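# Assemble the two printed prop drill parts like the model

## Task

Join the two 3D-printed parts so they match the completed cordless drill displayed on the stand; the drill is just a prop.

## Robot and tools

Robot: two six-joint arms, left_arm and right_arm, each with a two-finger gripper (140 mm maximum opening) whose fingers can fold at a hinge when pushed. Bases in the scene frame: left_arm at (-0.039, +0.466, +0.013) m, right_arm at (+0.062, -0.446, +0.013) m, both nearly unrotated. Scene frame: origin at table height midway between the arms, +z up, +x out over the table, left_arm on the +y side. Each arm reports its gripper pose (end_effector_position in metres, end_effector_quat_wxyz, velocities) in its own base frame; fixed cameras and the table use the scene frame. Printed hand poses can be off by a few centimetres.

Joint order everywhere (rows and result lists): shoulder pan, shoulder lift, elbow, wrist 1, wrist 2, wrist 3. Ranges in radians: elbow -3.142 to 3.142, all others -6.283 to 6.283. Targets beyond these by more than 0.010 rad are refused; near the end they are clipped, and the result may say "joint sent to its limit".

Row format (shared by execute_actions and move): one flat list of 18 numbers covering both arms, even if one arm stays put. First left_arm: 6 absolute joint target angles in radians, then gripper position, force_limit, speed; then the same 9 for right_arm. The three gripper numbers lie in [-1, 1]. position is an absolute opening: +1 fully open, about -0.8 pads touching, -1 closes until blocked. force_limit sets squeeze (about 14 N at -1 up to 58 N at +1 for a slow close); speed sets finger speed (about 30 mm/s at -1, 250 at +1). Faster closing squeezes harder. To leave a gripper unchanged, resend its last three numbers.

execute_actions(actions, cameras): actions is a list of actions; each action is a list of up to 15 rows, one per 1/30 s step; a short action repeats its last row. Each joint target may sit at most 0.651 rad from the measured angle per step, and gripper speed is capped at 4 m/s. An empty actions list returns state plus all camera images.

move(target, speed, blend, stop_force, zero, blocking, cameras): target is one 18-number row or a list of up to 15 rows, all absolute joint goals. speed is the top rad/s of the joint with farthest to go (0.01 to 3.14, default 0.5), one value or one per target. blend (rad) rounds corners between listed targets; 0 stops at each. stop_force (3 to 120 N, both arms) ends an arm's path when its wrist sensor feels that much push against its motion; use it with a low speed for touching, keep finger numbers the same across a list, and omit it when lifting away from something the gripper presses. zero (default true) re-zeroes the sensor before the move. blocking=false returns after about 0.5 s while the motion continues; not allowed with stop_force. Joints move together, no collision avoidance. The result adds a "move:" line: done, off_target, moving, held or fault, plus limits=held if steps were withheld.

wait(seconds 0 to 10) lets time pass holding commands. stop brakes a running move (fingers keep going). zoom_image(camera, region [x0, y0, x1, y1] pixels, max 504 by 504) enlarges part of the latest image from cam_high, cam_low, cam_bench, cam_left_wrist or cam_right_wrist (all 672x504). zero_wrist_force(arm) tares that wrist sensor. read_manual returns licence text only. finished_scene ends the scene for good; the assembly must stay correct without the robot.

Result lines: Joint positions, Joint velocities ("within noise" if still), Joint targets (what the drive is chasing now; resend to hold still), Joint torques (include arm weight, offset and noisy), Tool commands, gripper position_measured in counts (3 open, about 139 at 60 mm, 200 at 20 mm, 230 pads meeting), object_status (0 moving, 1 blocked while opening, 2 blocked while closing = holding, 3 reached goal or pads met; confirm a grip by 2, it lags 0.2 to 1.7 s). Wrist force and Wrist torque are in the gripper's own axes, plus the peak since last shown. Wrist depth gives a 7x7 grid of distances per wrist camera. "joint command not followed" means the clearance check between arms altered targets. MOTOR HOT warns of heating.

Gripping advice: hold parts in the fingertip quarter of the pads; nearer the palm the fingers fold, grip unpredictably and may release. Pressing fingertips onto a surface folds them without much sign of contact. To grip harder, raise force_limit and nudge position from -1 to -0.98; to soften, reopen and close slowly. Off-centre closes on fixed parts can shove them or stop the arm.

Avoid: contact torque over the joint limits (135 N m big joints, about 15 to 16.5 N m wrists) or outside force near 150 N, which freezes that arm 10 s; pressing targets past firm contact; arms or grippers hitting each other (can end the scene); dropping parts, letting go of moving parts, slamming, or anything leaving the table (fails the task); heavy parts held off-centre or twisted stiffly; long stretched holds that overheat motors (85 °C locks the arm 30 to 60 s). Motion lags commands by about 0.1 to 0.2 s and fast moves overshoot.

Each tool is called after "Call:" by a JSON object that holds its "fn" and its "kwargs", one argument or row to a line.

## Session

Call:
{"fn": "execute_actions", "kwargs": {
  "actions": []
}}

Scene clock: 0.00 s.
left_arm: end_effector_position=(+0.1558, +0.0165, +0.2086) position_measured=3 object_status=3 end_effector_quat_wxyz=(+0.655, -0.227, -0.719, -0.048) | right_arm: end_effector_position=(+0.7994, +0.4585, +0.3708) position_measured=3 object_status=3 end_effector_quat_wxyz=(-0.220, +0.556, +0.389, +0.701)
Joint positions: left_arm=[-0.516 -1.337 1.952 -0.753 -1.706 0.214] | right_arm=[0.128 -0.753 1.307 -3.81 -0.787 2.916]
Joint velocities: within noise
Joint torques (N m): no reading
Motor temperatures (°C): left_arm=[31 43 38 47 38 45] | right_arm=[35 42 29 38 38 55]
Wrist force (N): no reading
Wrist torque (N m): no reading
Wrist force, peak (N): no reading
Wrist depth (mm): cam_left_wrist=[- - 1873 175 161 168 1843 / 1505 1611 1694 207 176 173 201 / 1578 251 220 223 188 195 539 / - 140 231 226 216 212 117 / - 490 256 270 414 395 112 / 448 443 293 288 346 331 305 / 390 360 318 295 300 283 274] | cam_right_wrist=[- 2121 2263 2048 1760 - - / 2700 - - 1948 1563 1206 1176 / - 2640 3300 - - - - / 907 138 - 1948 1553 1373 123 / 110 718 2400 1932 1476 1350 111 / 522 594 658 1760 1616 1350 107 / 470 491 535 608 - - -]
Joint targets: left_arm=[-0.516 -1.337 1.952 -0.753 -1.706 0.214] | right_arm=[0.128 -0.753 1.307 -3.810 -0.787 2.916]
Tool commands: left_gripper/position=+1.0 left_gripper/force_limit=+1.0 left_gripper/speed=+1.0 right_gripper/position=+1.0 right_gripper/force_limit=+1.0 right_gripper/speed=+1.0

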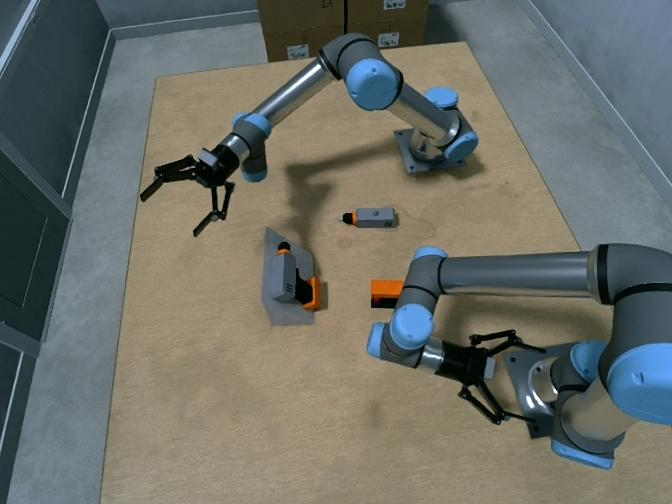

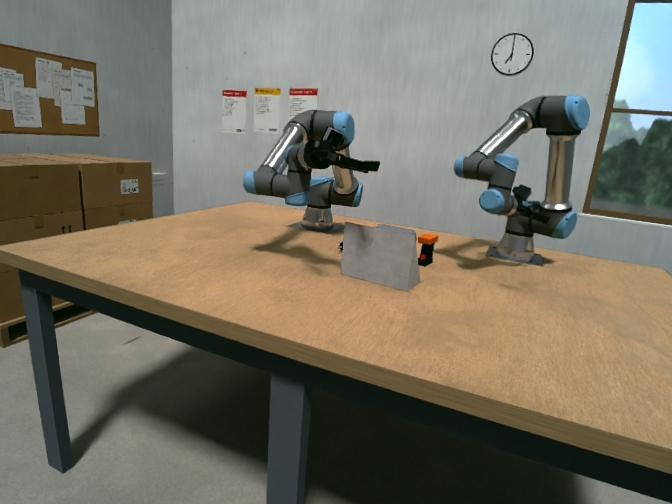

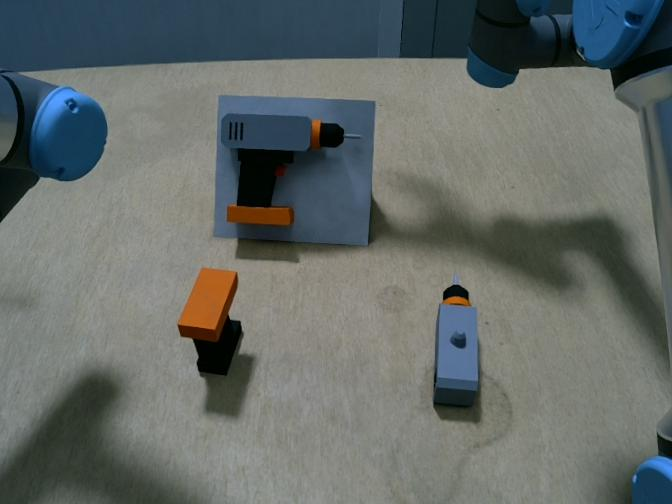

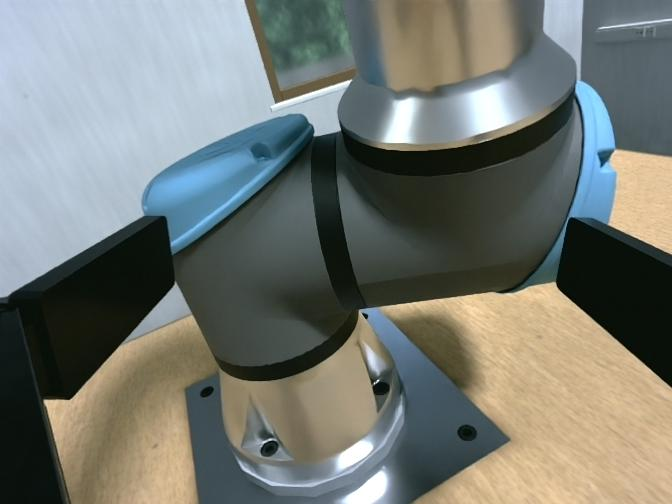

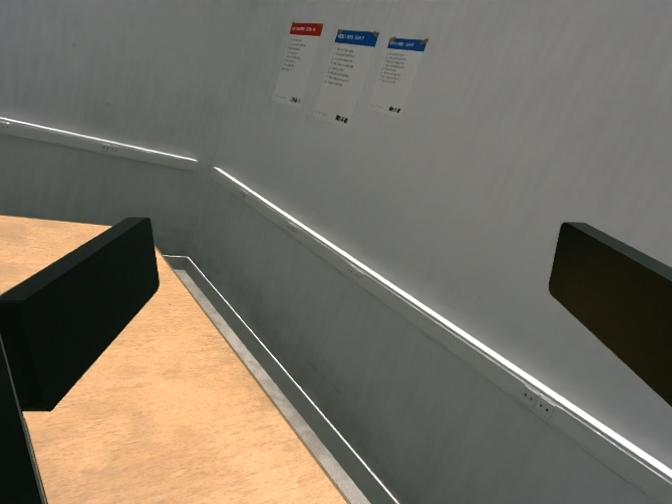

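Call:
{"fn": "zoom_image", "kwargs": {
  "camera": "cam_bench",
  "region": [150, 240, 290, 390]
}}

Call:
{"fn": "zoom_image", "kwargs": {
  "camera": "cam_bench",
  "region": [400, 260, 520, 420]
}}

Call:
{"fn": "zoom_image", "kwargs": {
  "camera": "cam_bench",
  "region": [200, 80, 390, 260]
}}

Call:
{"fn": "zoom_image", "kwargs": {
  "camera": "cam_high",
  "region": [250, 190, 430, 340]
}}

Call:
{"fn": "zoom_image", "kwargs": {
  "camera": "cam_low",
  "region": [310, 200, 460, 300]
}}

Scaled by 3.360 from the camera's 672x504 image, which has a finer 960x720 frame.

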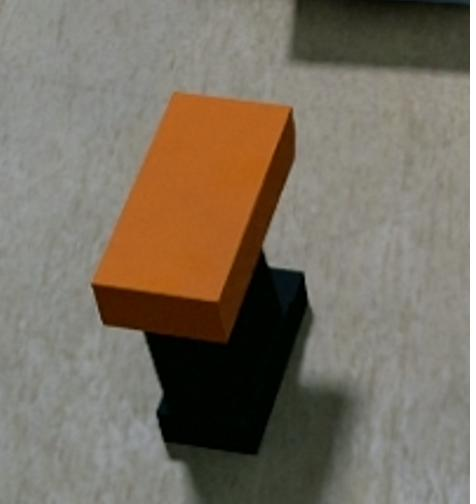

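Scaled by 3.150 from the camera's 672x504 image, which has a finer 960x720 frame.

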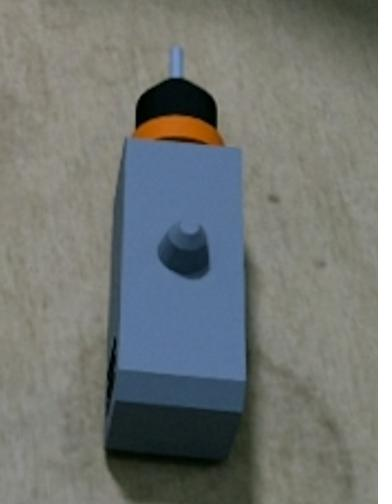

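Scaled by 2.653 from the camera's 672x504 image, which has a finer 960x720 frame.

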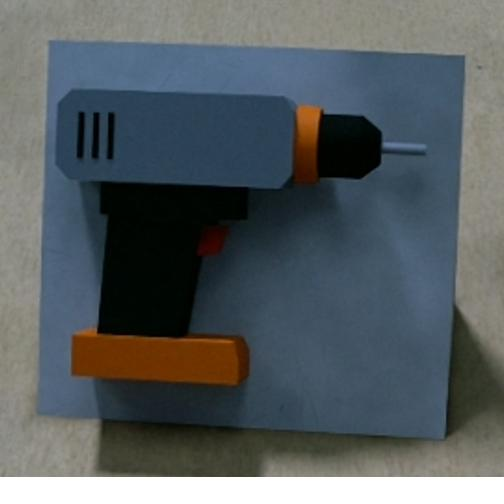

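Scaled by 2.800 from the camera's 672x504 image, which has a finer 960x720 frame.

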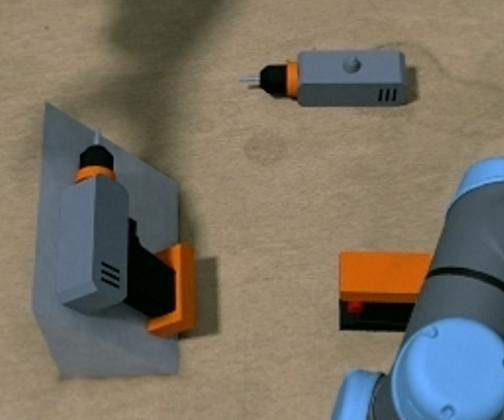

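Scaled by 3.360 from the camera's 672x504 image, which has a finer 960x720 frame.

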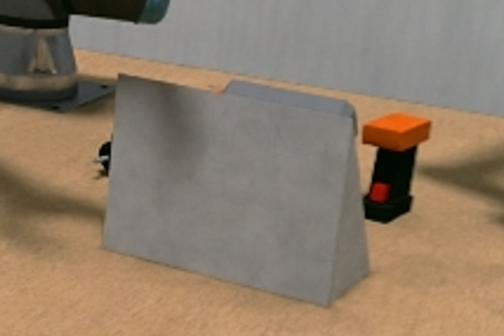

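Call:
{"fn": "move", "kwargs": {
  "target": [
    [-0.75,-1.62,1.56,-0.54,-1.65,-0.4,1,1,1,0.128,-0.753,1.307,-3.81,-0.787,2.916,1,1,1],
    [-1.003,-1.622,1.560,-1.509,-1.571,-1.019,1,1,1,0.128,-0.753,1.307,-3.81,-0.787,2.916,1,1,1]
  ],
  "blend": [0.2,0],
  "speed": 0.9,
  "cameras": ["cam_high","cam_bench","cam_left_wrist"]
}}

Scene clock: 4.80 s.
left_arm: end_effector_position=(+0.3647, -0.3240, +0.3001) position_measured=3 object_status=3 end_effector_quat_wxyz=(+0.000, -0.008, +1.000, +0.000) | right_arm: end_effector_position=(+0.7991, +0.4587, +0.3710) position_measured=3 object_status=3 end_effector_quat_wxyz=(-0.220, +0.555, +0.389, +0.701)
Joint positions: left_arm=[-1.003 -1.622 1.56 -1.509 -1.571 -1.019] | right_arm=[0.128 -0.753 1.307 -3.81 -0.787 2.916]
Joint torques (N m): left_arm=[6.36 -34.71 -13.07 -5.24 -1.92 -0.66] | right_arm=[6.55 -65 -27.24 -2.97 0.88 -0.96]
Motor temperatures (°C): left_arm=[31 43 38 47 38 45] | right_arm=[35 42 29 38 38 55]
Wrist force (N): left_arm=[-0.2 -1.6 0.6] | right_arm=[0.3 0.3 0.2]
Wrist torque (N m): left_arm=[-0.40 -0.17 0.04] | right_arm=[0.07 -0.07 0.00]
Wrist force, peak (N): left_arm=[3.9 0.4 2.9] | right_arm=[0.7 0.3 0.1]
Wrist depth (mm): cam_left_wrist=[401 398 399 396 394 393 394 / 416 417 419 419 414 415 416 / - 443 441 435 435 435 435 / - 141 465 457 464 460 117 / - 492 497 490 490 492 107 / 536 527 - - 523 522 529 / 569 569 386 427 567 560 558] | cam_right_wrist=[- - 2160 1842 1574 - - / - - 2583 1916 1814 1298 - / - 2763 2611 - - 1327 - / 925 142 - 1871 - 1244 129 / 110 722 2353 1932 1467 - 111 / 520 595 649 2048 1523 1251 111 / 471 487 534 1662 1449 - -]
Joint targets: left_arm=[-1.003 -1.622 1.560 -1.509 -1.571 -1.019] | right_arm=[0.128 -0.753 1.307 -3.810 -0.787 2.916]
move: done
Images, in order (width x height): cam_high 672x504, cam_bench 672x504, cam_left_wrist 672x504.

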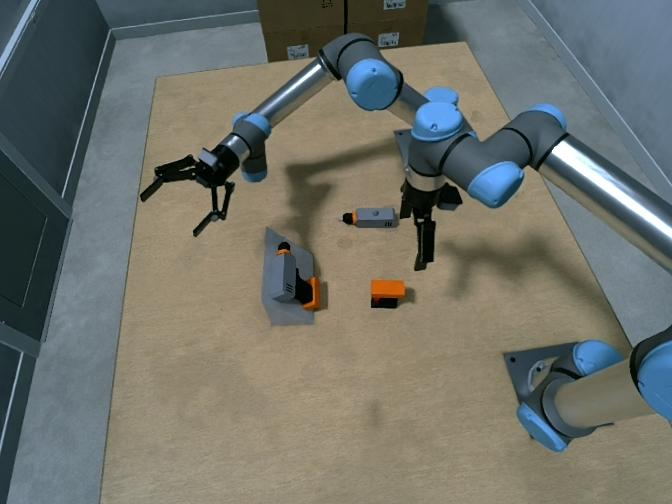

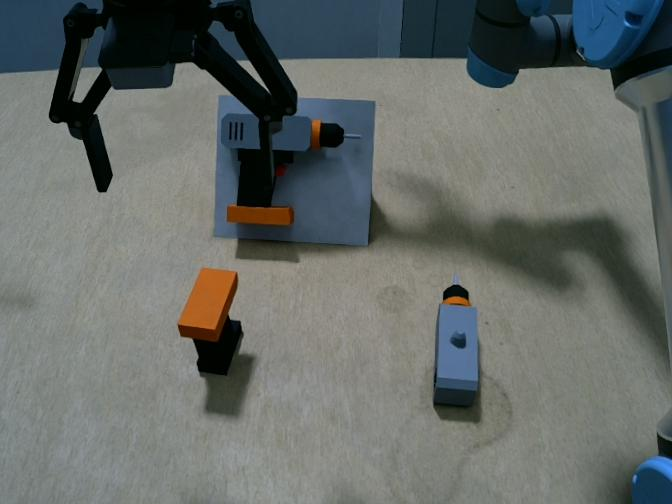

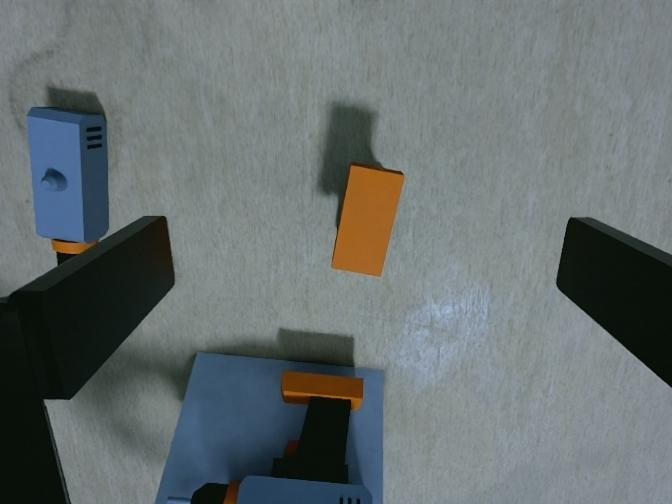

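Call:
{"fn": "zoom_image", "kwargs": {
  "camera": "cam_left_wrist",
  "region": [0, 80, 200, 280]
}}

Call:
{"fn": "zoom_image", "kwargs": {
  "camera": "cam_left_wrist",
  "region": [290, 130, 440, 290]
}}

Scaled by 2.520 from the camera's 672x504 image, which has a finer 960x720 frame.

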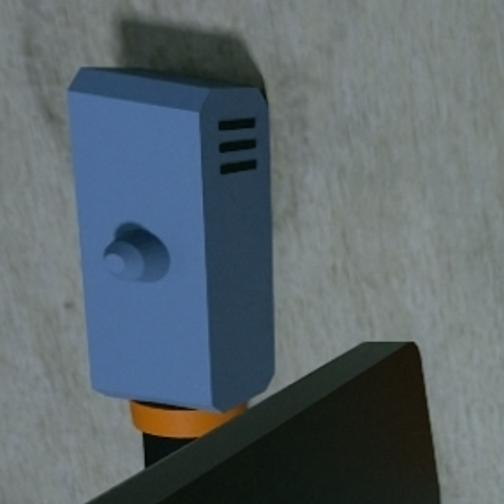

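Scaled by 3.150 from the camera's 672x504 image, which has a finer 960x720 frame.

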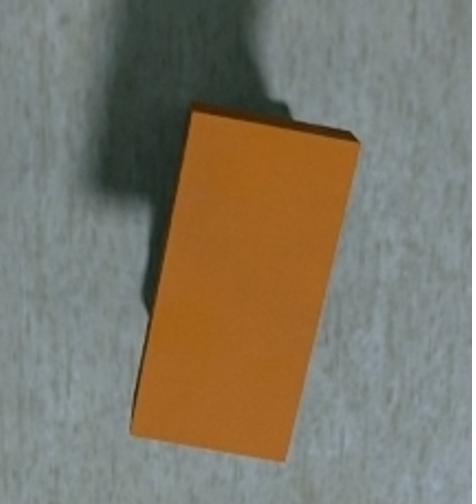

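Call:
{"fn": "move", "kwargs": {
  "target": [-0.9086,-1.5445,1.774,-1.8003,-1.5708,-0.764,1,1,1,0.128,-0.753,1.307,-3.81,-0.787,2.916,1,1,1],
  "speed": 0.7,
  "cameras": ["cam_left_wrist"]
}}

Call:
{"fn": "zoom_image", "kwargs": {
  "camera": "cam_left_wrist",
  "region": [240, 130, 440, 330]
}}

Scene clock: 38.00 s.
left_arm: end_effector_position=(+0.4081, -0.3066, +0.1870) position_measured=3 object_status=3 end_effector_quat_wxyz=(+0.000, +0.072, +0.997, +0.000) | right_arm: end_effector_position=(+0.7991, +0.4587, +0.3710) position_measured=3 object_status=3 end_effector_quat_wxyz=(-0.220, +0.555, +0.389, +0.701)
Joint positions: left_arm=[-0.909 -1.544 1.774 -1.8 -1.571 -0.764] | right_arm=[0.128 -0.753 1.307 -3.81 -0.787 2.916]
Joint torques (N m): left_arm=[-3.53 -35.89 -25.7 -4.51 2.13 1.15] | right_arm=[7.17 -67.8 -27.06 -2.55 0.73 -0.92]
Motor temperatures (°C): left_arm=[31 43 38 47 38 45] | right_arm=[35 42 29 38 38 55]
Wrist force (N): left_arm=[-0.5 -1.5 0.6] | right_arm=[0.4 0.3 0.1]
Wrist torque (N m): left_arm=[-0.39 -0.12 -0.04] | right_arm=[0.06 -0.08 0.00]
Wrist force, peak (N): left_arm=[-1.3 -0.7 3.6] | right_arm=[0.7 0.0 0.0]
Wrist depth (mm): cam_left_wrist=[298 298 297 296 295 294 293 / 314 314 313 309 310 309 310 / 331 330 330 228 328 326 325 / - 141 350 243 346 341 117 / - 368 370 369 369 369 111 / 404 394 391 388 396 390 395 / 426 420 363 331 408 419 415] | cam_right_wrist=[2763 - 2763 2103 - 1176 1085 / 2353 2528 2829 1842 - - - / - 2263 2795 - - - 1131 / 903 138 2285 1997 - 152 123 / 110 720 867 1773 1533 1327 112 / 520 594 647 2221 1553 1271 107 / 469 490 536 1584 - 1381 -]
Joint targets: left_arm=[-0.909 -1.544 1.774 -1.800 -1.571 -0.764] | right_arm=[0.128 -0.753 1.307 -3.810 -0.787 2.916]
move: done
Images, in order (width x height): cam_left_wrist 672x504.

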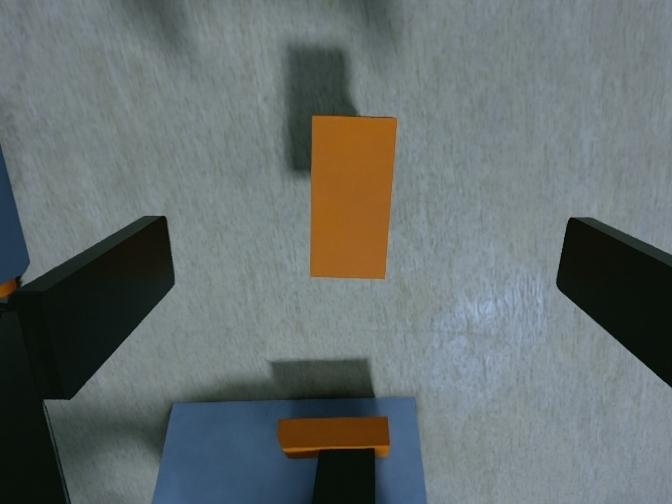

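Scaled by 2.520 from the camera's 672x504 image, which has a finer 960x720 frame.

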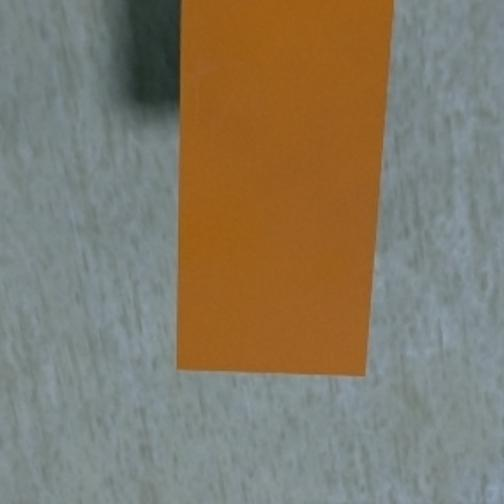

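Call:
{"fn": "move", "kwargs": {
  "target": [
    [-0.9086,-1.4761,1.9275,-2.0222,-1.5708,-0.740,1,1,1,0.128,-0.753,1.307,-3.81,-0.787,2.916,1,1,1],
    [-0.9086,-1.4761,1.9275,-2.0222,-1.5708,-0.740,-1,0,-1,0.128,-0.753,1.307,-3.81,-0.787,2.916,1,1,1]
  ],
  "speed": 0.4,
  "cameras": ["cam_left_wrist","cam_bench"]
}}

Scene clock: 43.40 s.
left_arm: end_effector_position=(+0.4081, -0.3067, +0.1034) position_measured=166 object_status=0 end_effector_quat_wxyz=(+0.000, +0.084, +0.996, +0.000) | right_arm: end_effector_position=(+0.7991, +0.4587, +0.3710) position_measured=3 object_status=3 end_effector_quat_wxyz=(-0.220, +0.555, +0.389, +0.701)
Joint positions: left_arm=[-0.909 -1.476 1.927 -2.022 -1.571 -0.74] | right_arm=[0.128 -0.753 1.307 -3.81 -0.787 2.916]
Joint torques (N m): left_arm=[-4.69 -38.08 -27.44 -4.65 2.13 -0.6] | right_arm=[6.79 -67.39 -26.29 -2.12 0.13 -0.66]
Motor temperatures (°C): left_arm=[31 43 38 47 38 45] | right_arm=[35 42 29 38 38 55]
Wrist force (N): left_arm=[-0.1 -2.3 -2.1] | right_arm=[0.1 0.3 0.1]
Wrist torque (N m): left_arm=[-0.35 -0.16 -0.03] | right_arm=[0.06 -0.02 0.00]
Wrist force, peak (N): left_arm=[-0.3 -2.4 -2.1] | right_arm=[0.6 0.3 0.1]
Wrist depth (mm): cam_left_wrist=[225 224 223 221 221 220 220 / 235 235 235 230 230 233 231 / 249 248 247 143 243 244 244 / 264 260 256 151 150 255 259 / - 83 89 161 159 78 83 / - - - 295 293 - - / - - - 313 - - -] | cam_right_wrist=[2180 - 2829 2014 1734 1449 1121 / 2242 - - 2242 - 1298 1105 / - - 3655 2084 1553 1342 1148 / 914 142 - 1964 - - 129 / 110 716 2263 2084 1543 - 111 / 521 590 653 2066 1504 1251 107 / 470 488 533 1605 1650 1257 -]
Joint targets: left_arm=[-0.909 -1.476 1.927 -2.022 -1.571 -0.740] | right_arm=[0.128 -0.753 1.307 -3.810 -0.787 2.916]
move: done
Images, in order (width x height): cam_bench 672x504, cam_left_wrist 672x504.

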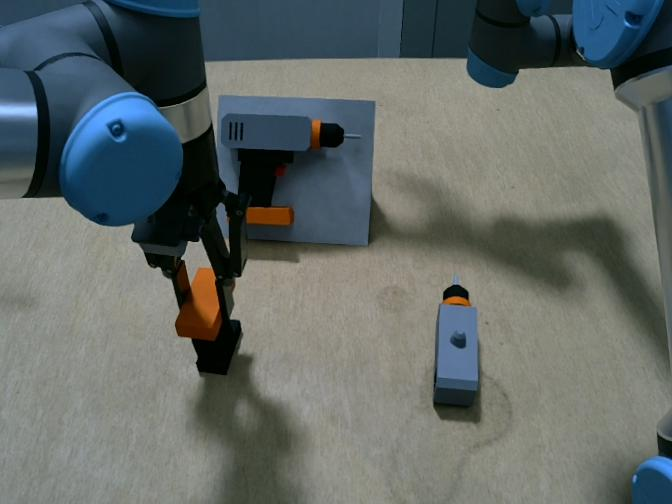

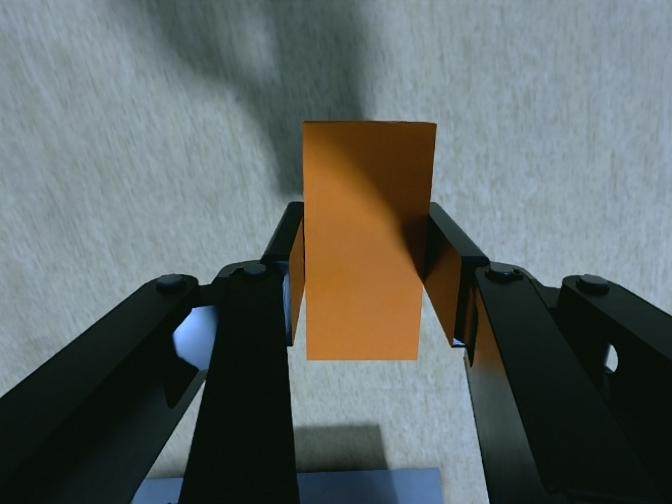

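Call:
{"fn": "move", "kwargs": {
  "target": [
    [-0.9086,-1.5445,1.774,-1.8003,-1.5708,-0.740,-1,0,-1,-0.35,-0.753,1.307,-3.81,-0.787,2.916,1,1,1],
    [-1.0781,-0.8162,0.4891,-1.2437,-1.5708,-0.909,-1,0,-1,-0.4,-0.753,1.307,-3.81,-0.787,2.916,1,1,1]
  ],
  "speed": [0.5,0.6],
  "blend": [0.05,0],
  "cameras": ["cam_left_wrist","cam_bench","cam_low"]
}}

Call:
{"fn": "zoom_image", "kwargs": {
  "camera": "cam_left_wrist",
  "region": [240, 0, 440, 150]
}}

Scene clock: 48.07 s.
left_arm: end_effector_position=(+0.4779, -0.6085, +0.2870) position_measured=166 object_status=2 end_effector_quat_wxyz=(+0.000, +0.084, +0.996, +0.000) | right_arm: end_effector_position=(+0.9214, -0.0065, +0.3710) position_measured=3 object_status=3 end_effector_quat_wxyz=(-0.030, +0.638, +0.230, +0.735)
Joint positions: left_arm=[-1.078 -0.816 0.489 -1.244 -1.571 -0.909] | right_arm=[-0.4 -0.753 1.307 -3.81 -0.787 2.916]
Joint torques (N m): left_arm=[7.92 -54.77 -30.67 -4.95 2.02 0.9] | right_arm=[4.82 -66.96 -25.73 -1.86 -0.33 -0.26]
Motor temperatures (°C): left_arm=[31 43 38 47 38 45] | right_arm=[35 42 29 38 38 55]
Wrist force (N): left_arm=[-0.6 -1.4 2.2] | right_arm=[0.4 0.1 0.1]
Wrist torque (N m): left_arm=[-0.38 -0.06 0.06] | right_arm=[0.01 -0.07 0.00]
Wrist force, peak (N): left_arm=[-0.5 -2.8 2.0] | right_arm=[1.7 -4.1 2.8]
Wrist depth (mm): cam_left_wrist=[383 387 383 386 381 382 381 / 408 404 403 401 396 403 401 / 431 426 426 143 424 424 423 / 457 446 438 149 150 439 407 / - 83 89 - 157 78 83 / - - - 507 - - - / - - - 548 - - -] | cam_right_wrist=[- - 1313 1277 1126 1051 982 / - - 1366 1238 1090 1065 982 / 1773 1747 1231 1313 1165 1100 1029 / - 142 1366 1277 1200 1110 131 / 110 125 1467 1284 1225 1142 112 / 1616 1605 1423 1350 1277 1165 1095 / 453 1563 1523 1414 1298 1170 1142]
Joint targets: left_arm=[-1.078 -0.816 0.489 -1.244 -1.571 -0.909] | right_arm=[-0.400 -0.753 1.307 -3.810 -0.787 2.916]
move: done
Images, in order (width x height): cam_low 672x504, cam_bench 672x504, cam_left_wrist 672x504.

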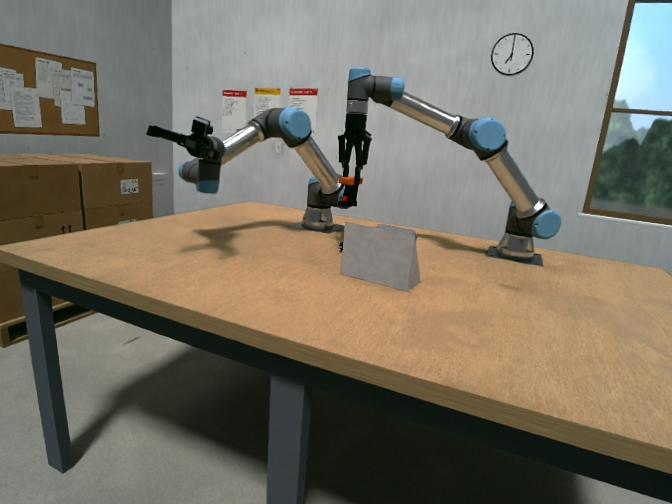

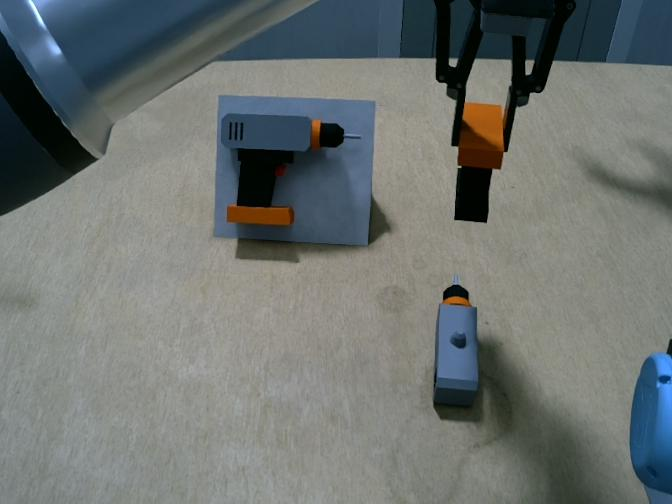

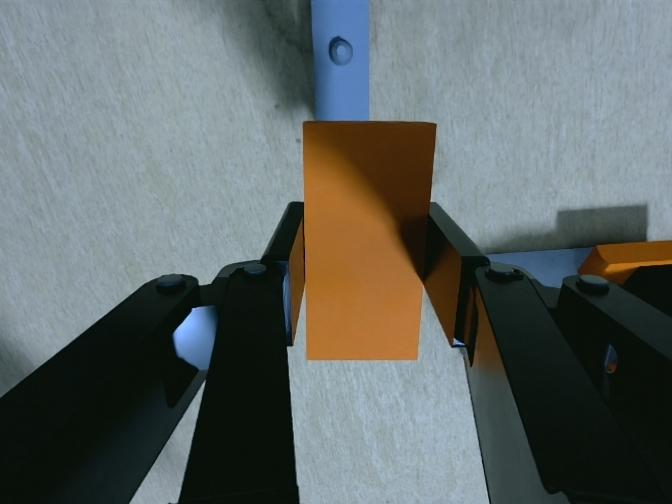

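Scaled by 2.520 from the camera's 672x504 image, which has a finer 960x720 frame.

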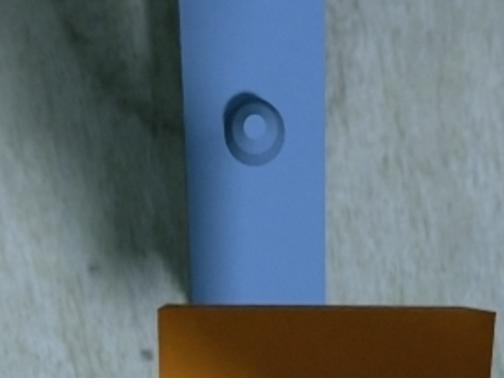

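Call:
{"fn": "move", "kwargs": {
  "target": [-1.0781,-0.8162,0.4891,-1.2437,-0.25,-0.909,-1,0,-1,-0.4,-0.753,1.307,-3.81,-0.787,2.916,1,1,1],
  "speed": 0.8,
  "cameras": ["cam_low"]
}}

Call:
{"fn": "zoom_image", "kwargs": {
  "camera": "cam_low",
  "region": [300, 90, 400, 165]
}}

Scene clock: 51.50 s.
left_arm: end_effector_position=(+0.7436, -0.4659, +0.5211) position_measured=166 object_status=2 end_effector_quat_wxyz=(+0.514, +0.067, +0.787, +0.335) | right_arm: end_effector_position=(+0.9214, -0.0064, +0.3710) position_measured=3 object_status=3 end_effector_quat_wxyz=(-0.030, +0.638, +0.230, +0.735)
Joint positions: left_arm=[-1.078 -0.816 0.489 -1.244 -0.25 -0.909] | right_arm=[-0.4 -0.753 1.307 -3.81 -0.787 2.916]
Joint torques (N m): left_arm=[8.43 -47.94 -38.16 -0.33 4.77 -0.91] | right_arm=[7.65 -65.39 -24.74 -1.32 -0.6 -0.19]
Motor temperatures (°C): left_arm=[31 43 38 47 38 45] | right_arm=[35 42 29 38 38 55]
Wrist force (N): left_arm=[1.7 -2.6 0.3] | right_arm=[0.2 0.2 -0.1]
Wrist torque (N m): left_arm=[-0.42 -0.25 0.09] | right_arm=[0.04 -0.04 0.00]
Wrist force, peak (N): left_arm=[1.8 -3.0 0.0] | right_arm=[0.3 0.5 -0.1]
Wrist depth (mm): cam_left_wrist=[- - 1588 1599 1732 - 1888 / 1546 - 1476 - - 1745 1919 / 1324 1339 1567 143 - 1758 1843 / 1324 1309 - 151 150 105 1732 / - 83 89 161 159 78 83 / - - - - - - - / - - - 1355 - - -] | cam_right_wrist=[1513 - - - 1131 1042 970 / - 1523 - 1244 1110 1065 998 / 1786 1406 1381 1095 1176 1095 1015 / - 142 1320 - 1200 1116 131 / 110 124 - 1298 1225 1137 111 / 1616 1673 1553 1327 1284 1165 1085 / 1431 1543 1574 1389 1313 1188 1121]
Joint targets: left_arm=[-1.078 -0.816 0.489 -1.244 -0.250 -0.909] | right_arm=[-0.400 -0.753 1.307 -3.810 -0.787 2.916]
move: done
Images, in order (width x height): cam_low 672x504.

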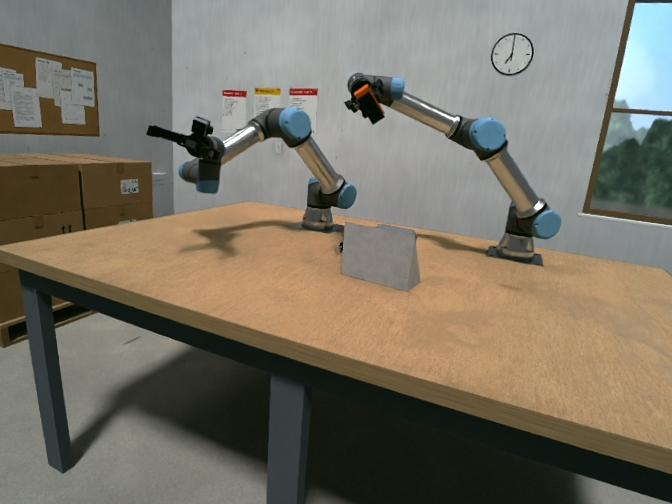

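Scaled by 5.040 from the camera's 672x504 image, which has a finer 960x720 frame.

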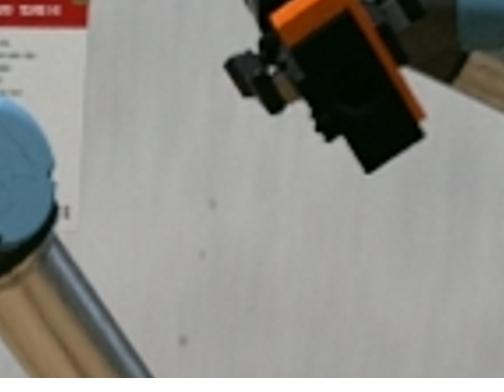

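Call:
{"fn": "zoom_image", "kwargs": {
  "camera": "cam_low",
  "region": [345, 80, 393, 128]
}}

Scaled by 10.500 from the camera's 672x504 image, which has a finer 960x720 frame.

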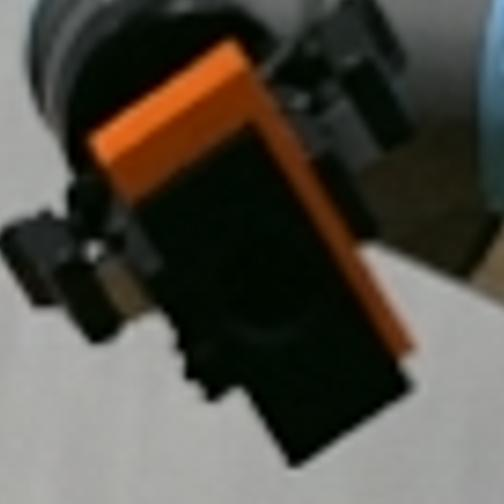

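Call:
{"fn": "move", "kwargs": {
  "target": [
    [-1.0781,-0.8162,0.4891,-1.2437,-1.5708,-0.909,-1,0,-1,-0.4,-0.753,1.307,-3.81,-0.787,2.916,1,1,1],
    [-1.1901,-1.0624,1.179,-1.6874,-1.5708,-1.0441,-1,0,-1,-0.4,-0.753,1.307,-3.81,-0.787,2.916,1,1,1]
  ],
  "speed": [0.8,0.5],
  "blend": [0.05,0],
  "cameras": ["cam_high","cam_bench"]
}}

Call:
{"fn": "zoom_image", "kwargs": {
  "camera": "cam_high",
  "region": [320, 150, 440, 250]
}}

Call:
{"fn": "zoom_image", "kwargs": {
  "camera": "cam_bench",
  "region": [390, 200, 530, 420]
}}

Scene clock: 56.40 s.
left_arm: end_effector_position=(+0.3824, -0.5968, +0.1771) position_measured=166 object_status=2 end_effector_quat_wxyz=(+0.000, +0.073, +0.997, +0.000) | right_arm: end_effector_position=(+0.9214, -0.0064, +0.3710) position_measured=3 object_status=3 end_effector_quat_wxyz=(-0.030, +0.638, +0.230, +0.735)
Joint positions: left_arm=[-1.19 -1.062 1.179 -1.687 -1.571 -1.044] | right_arm=[-0.4 -0.753 1.307 -3.81 -0.787 2.916]
Joint torques (N m): left_arm=[8.27 -40.36 -23.34 -2.16 -1.53 0.75] | right_arm=[5.94 -62.18 -24.19 -1.07 -1.22 -0.14]
Motor temperatures (°C): left_arm=[31 43 38 47 38 45] | right_arm=[35 42 29 38 38 55]
Wrist force (N): left_arm=[-0.4 -1.6 1.8] | right_arm=[0.4 0.3 0.0]
Wrist torque (N m): left_arm=[-0.42 -0.13 0.07] | right_arm=[0.06 -0.07 0.00]
Wrist force, peak (N): left_arm=[1.4 -2.9 1.3] | right_arm=[0.4 0.5 0.0]
Wrist depth (mm): cam_left_wrist=[286 285 285 286 285 285 287 / 301 300 300 289 296 300 300 / 318 317 321 143 316 316 318 / 338 332 330 151 150 333 338 / - 84 89 161 159 78 83 / - - - 382 - - - / - - - 411 - - -] | cam_right_wrist=[1431 1423 1264 1182 1011 1051 986 / 1605 1494 1206 - 1131 1075 994 / 1584 1584 - 1176 1153 1075 1015 / - 142 1449 1284 1188 1110 130 / 110 124 1320 1335 1212 1153 112 / 1584 1842 1673 1381 1244 1153 1105 / 1431 - 1533 1414 1284 1194 1131]
Joint targets: left_arm=[-1.190 -1.062 1.179 -1.687 -1.571 -1.044] | right_arm=[-0.400 -0.753 1.307 -3.810 -0.787 2.916]
move: done
Images, in order (width x height): cam_high 672x504, cam_bench 672x504.

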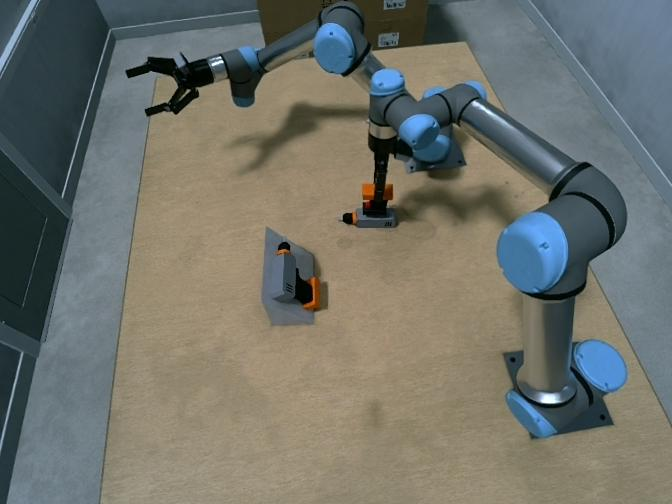

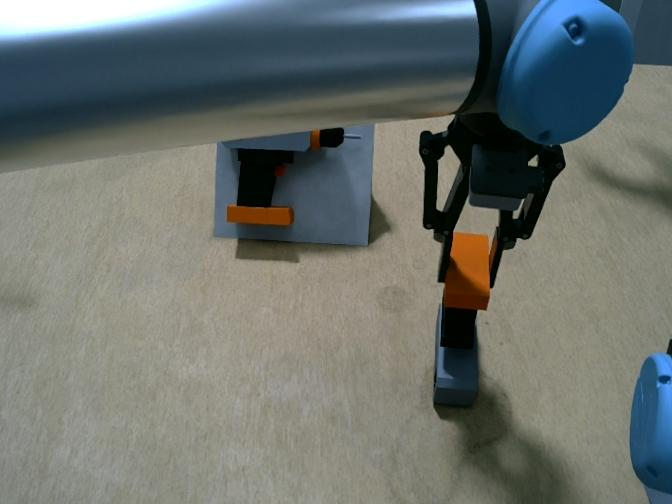

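Scaled by 4.200 from the camera's 672x504 image, which has a finer 960x720 frame.

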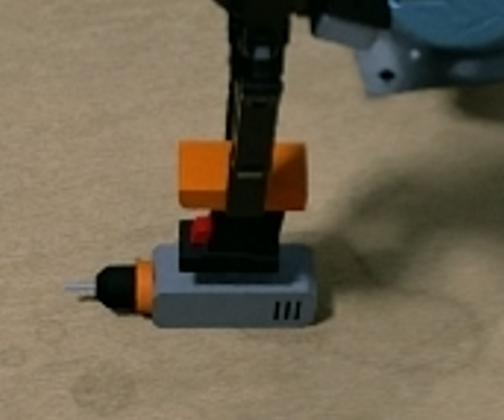

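Scaled by 2.291 from the camera's 672x504 image, which has a finer 960x720 frame.

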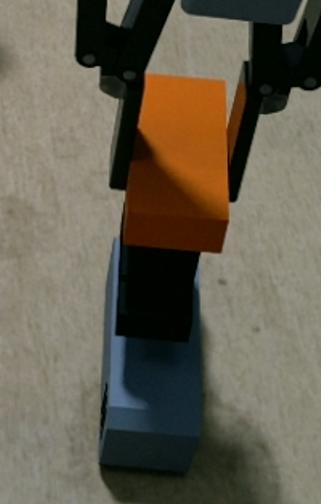

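Call:
{"fn": "move", "kwargs": {
  "target": [-1.1979,-1.0668,1.1854,-1.6894,-1.5708,-1.0519,-1,0,-1,-0.4,-0.753,1.307,-3.81,-0.787,2.916,1,1,1],
  "speed": 0.1,
  "cameras": ["cam_high","cam_bench"]
}}

Call:
{"fn": "zoom_image", "kwargs": {
  "camera": "cam_high",
  "region": [330, 170, 410, 240]
}}

Call:
{"fn": "zoom_image", "kwargs": {
  "camera": "cam_bench",
  "region": [410, 280, 510, 420]
}}

Scene clock: 57.97 s.
left_arm: end_effector_position=(+0.3770, -0.5981, +0.1771) position_measured=166 object_status=2 end_effector_quat_wxyz=(+0.000, +0.073, +0.997, +0.000) | right_arm: end_effector_position=(+0.9214, -0.0064, +0.3710) position_measured=3 object_status=3 end_effector_quat_wxyz=(-0.030, +0.638, +0.230, +0.735)
Joint positions: left_arm=[-1.198 -1.067 1.186 -1.689 -1.571 -1.052] | right_arm=[-0.4 -0.753 1.307 -3.81 -0.787 2.916]
Joint torques (N m): left_arm=[2.97 -55.97 -22.03 -5.38 -1.45 1.09] | right_arm=[7.54 -61.85 -24.53 -1 -1.21 -0.1]
Motor temperatures (°C): left_arm=[31 43 38 47 38 45] | right_arm=[35 42 29 38 38 55]
Wrist force (N): left_arm=[-0.2 -1.5 1.6] | right_arm=[0.2 0.2 -0.1]
Wrist torque (N m): left_arm=[-0.39 -0.16 0.07] | right_arm=[0.05 -0.04 0.00]
Wrist force, peak (N): left_arm=[-0.5 -1.7 2.1] | right_arm=[0.5 0.2 -0.1]
Wrist depth (mm): cam_left_wrist=[285 285 285 285 284 285 285 / 301 301 300 296 296 300 303 / 319 319 318 143 314 317 318 / 338 336 328 151 150 331 340 / - 83 89 160 159 78 83 / - - - 385 - - - / - - - 412 - - -] | cam_right_wrist=[1504 - - - 1033 1033 978 / 1523 1543 - - 1116 1070 1003 / 1543 1513 - - 1170 1095 1024 / - 142 1533 - 1206 1121 131 / 110 134 1533 1264 1218 1142 111 / 1616 1595 - 1373 1257 1159 1100 / 1440 1494 1543 1389 1298 1212 1116]
Joint targets: left_arm=[-1.198 -1.067 1.185 -1.689 -1.571 -1.052] | right_arm=[-0.400 -0.753 1.307 -3.810 -0.787 2.916]
move: done
Images, in order (width x height): cam_high 672x504, cam_bench 672x504.

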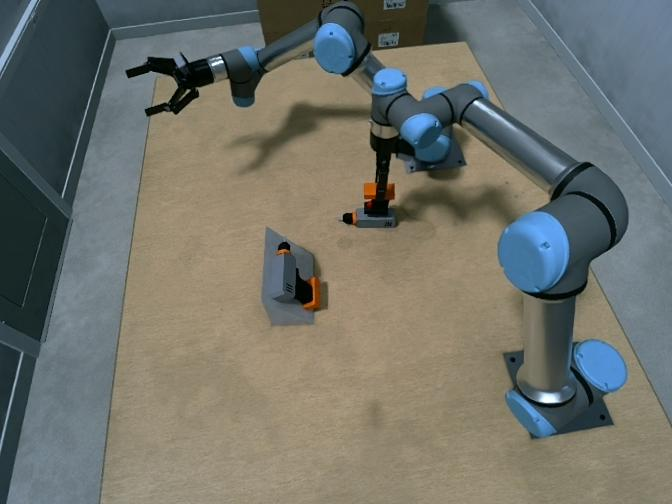

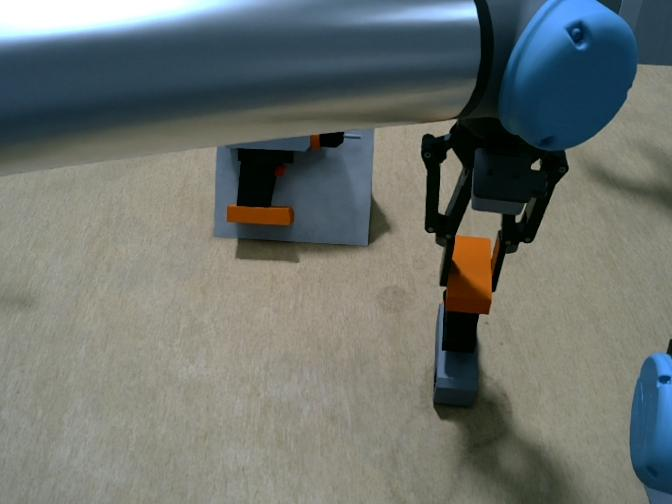

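Scaled by 6.300 from the camera's 672x504 image, which has a finer 960x720 frame.

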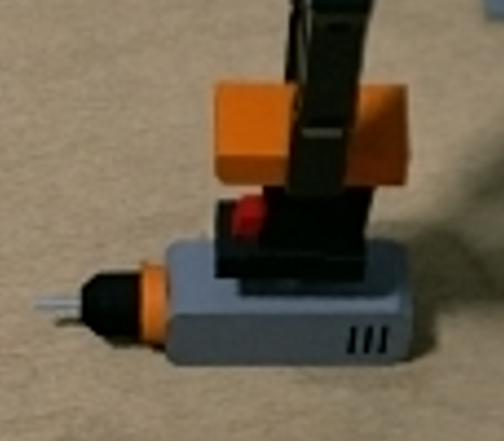

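Scaled by 3.600 from the camera's 672x504 image, which has a finer 960x720 frame.

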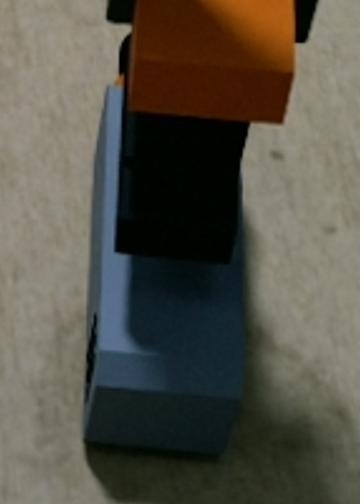

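Call:
{"fn": "move", "kwargs": {
  "target": [-1.1979,-1.0550,1.2450,-1.7608,-1.5708,-1.0519,-1,0,-1,-0.4,-0.753,1.307,-3.81,-0.787,2.916,1,1,1],
  "speed": 0.04,
  "stop_force": 12,
  "cameras": ["cam_high","cam_bench"]
}}

Call:
{"fn": "zoom_image", "kwargs": {
  "camera": "cam_high",
  "region": [330, 170, 410, 240]
}}

Call:
{"fn": "zoom_image", "kwargs": {
  "camera": "cam_bench",
  "region": [410, 280, 510, 420]
}}

Scene clock: 60.90 s.
left_arm: end_effector_position=(+0.3772, -0.5983, +0.1518) position_measured=166 object_status=2 end_effector_quat_wxyz=(+0.000, +0.073, +0.997, +0.000) | right_arm: end_effector_position=(+0.9214, -0.0064, +0.3710) position_measured=3 object_status=3 end_effector_quat_wxyz=(-0.030, +0.638, +0.230, +0.735)
Joint positions: left_arm=[-1.198 -1.057 1.236 -1.75 -1.571 -1.052] | right_arm=[-0.4 -0.753 1.307 -3.81 -0.787 2.916]
Joint torques (N m): left_arm=[2.98 -56.23 -35.58 -4.1 -1.68 1.16] | right_arm=[6.93 -60.15 -22.51 -0.81 -1.28 0.01]
Motor temperatures (°C): left_arm=[31 43 38 47 38 45] | right_arm=[35 42 29 38 38 55]
Wrist force (N): left_arm=[-0.3 -3.2 -5.4] | right_arm=[0.2 0.2 -0.1]
Wrist torque (N m): left_arm=[-0.31 0.05 0.09] | right_arm=[0.06 -0.03 0.00]
Wrist force, peak (N): left_arm=[-2.0 -1.0 -20.9] | right_arm=[0.6 0.0 0.0]
Wrist depth (mm): cam_left_wrist=[263 263 263 263 262 264 262 / 276 277 279 270 274 277 277 / 295 293 293 144 289 292 293 / 313 308 303 149 150 306 310 / - 84 89 161 157 78 89 / - - - 353 356 - - / - - - 382 - - -] | cam_right_wrist=[1584 - - 1194 1090 1038 986 / - 1584 1381 - 1126 1061 994 / 1673 1449 1398 1170 1159 1085 1042 / 1722 142 1373 1298 1206 1105 131 / 110 1584 1574 1298 1257 1142 112 / - 1697 1662 1358 1251 1159 1075 / 460 1504 1533 1373 1277 1188 1116]
Joint targets: left_arm=[-1.198 -1.057 1.236 -1.750 -1.571 -1.052] | right_arm=[-0.400 -0.753 1.307 -3.810 -0.787 2.916]
move: contact (left_arm); left_arm: the wrist 1 is farthest, 0.011 rad from its target
Images, in order (width x height): cam_high 672x504, cam_bench 672x504.

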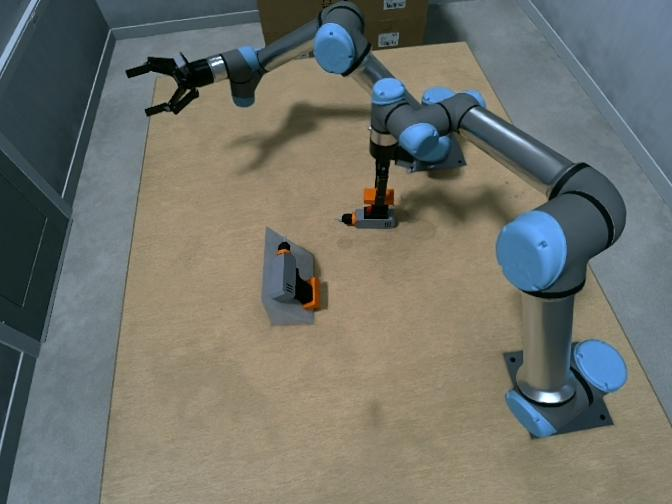

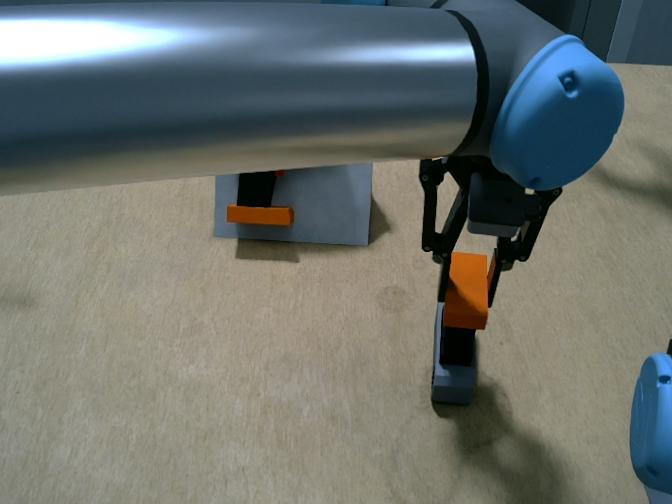

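Scaled by 6.300 from the camera's 672x504 image, which has a finer 960x720 frame.

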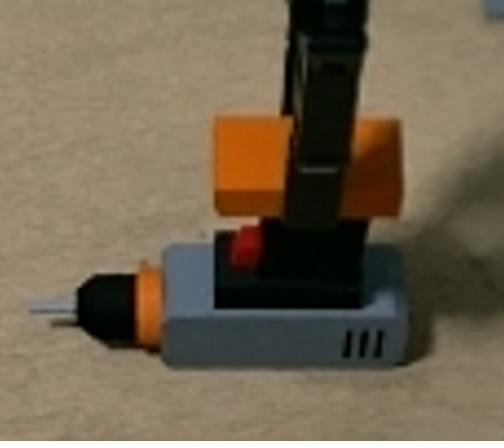

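Scaled by 3.600 from the camera's 672x504 image, which has a finer 960x720 frame.

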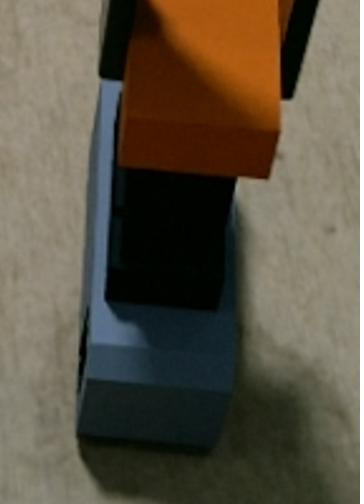

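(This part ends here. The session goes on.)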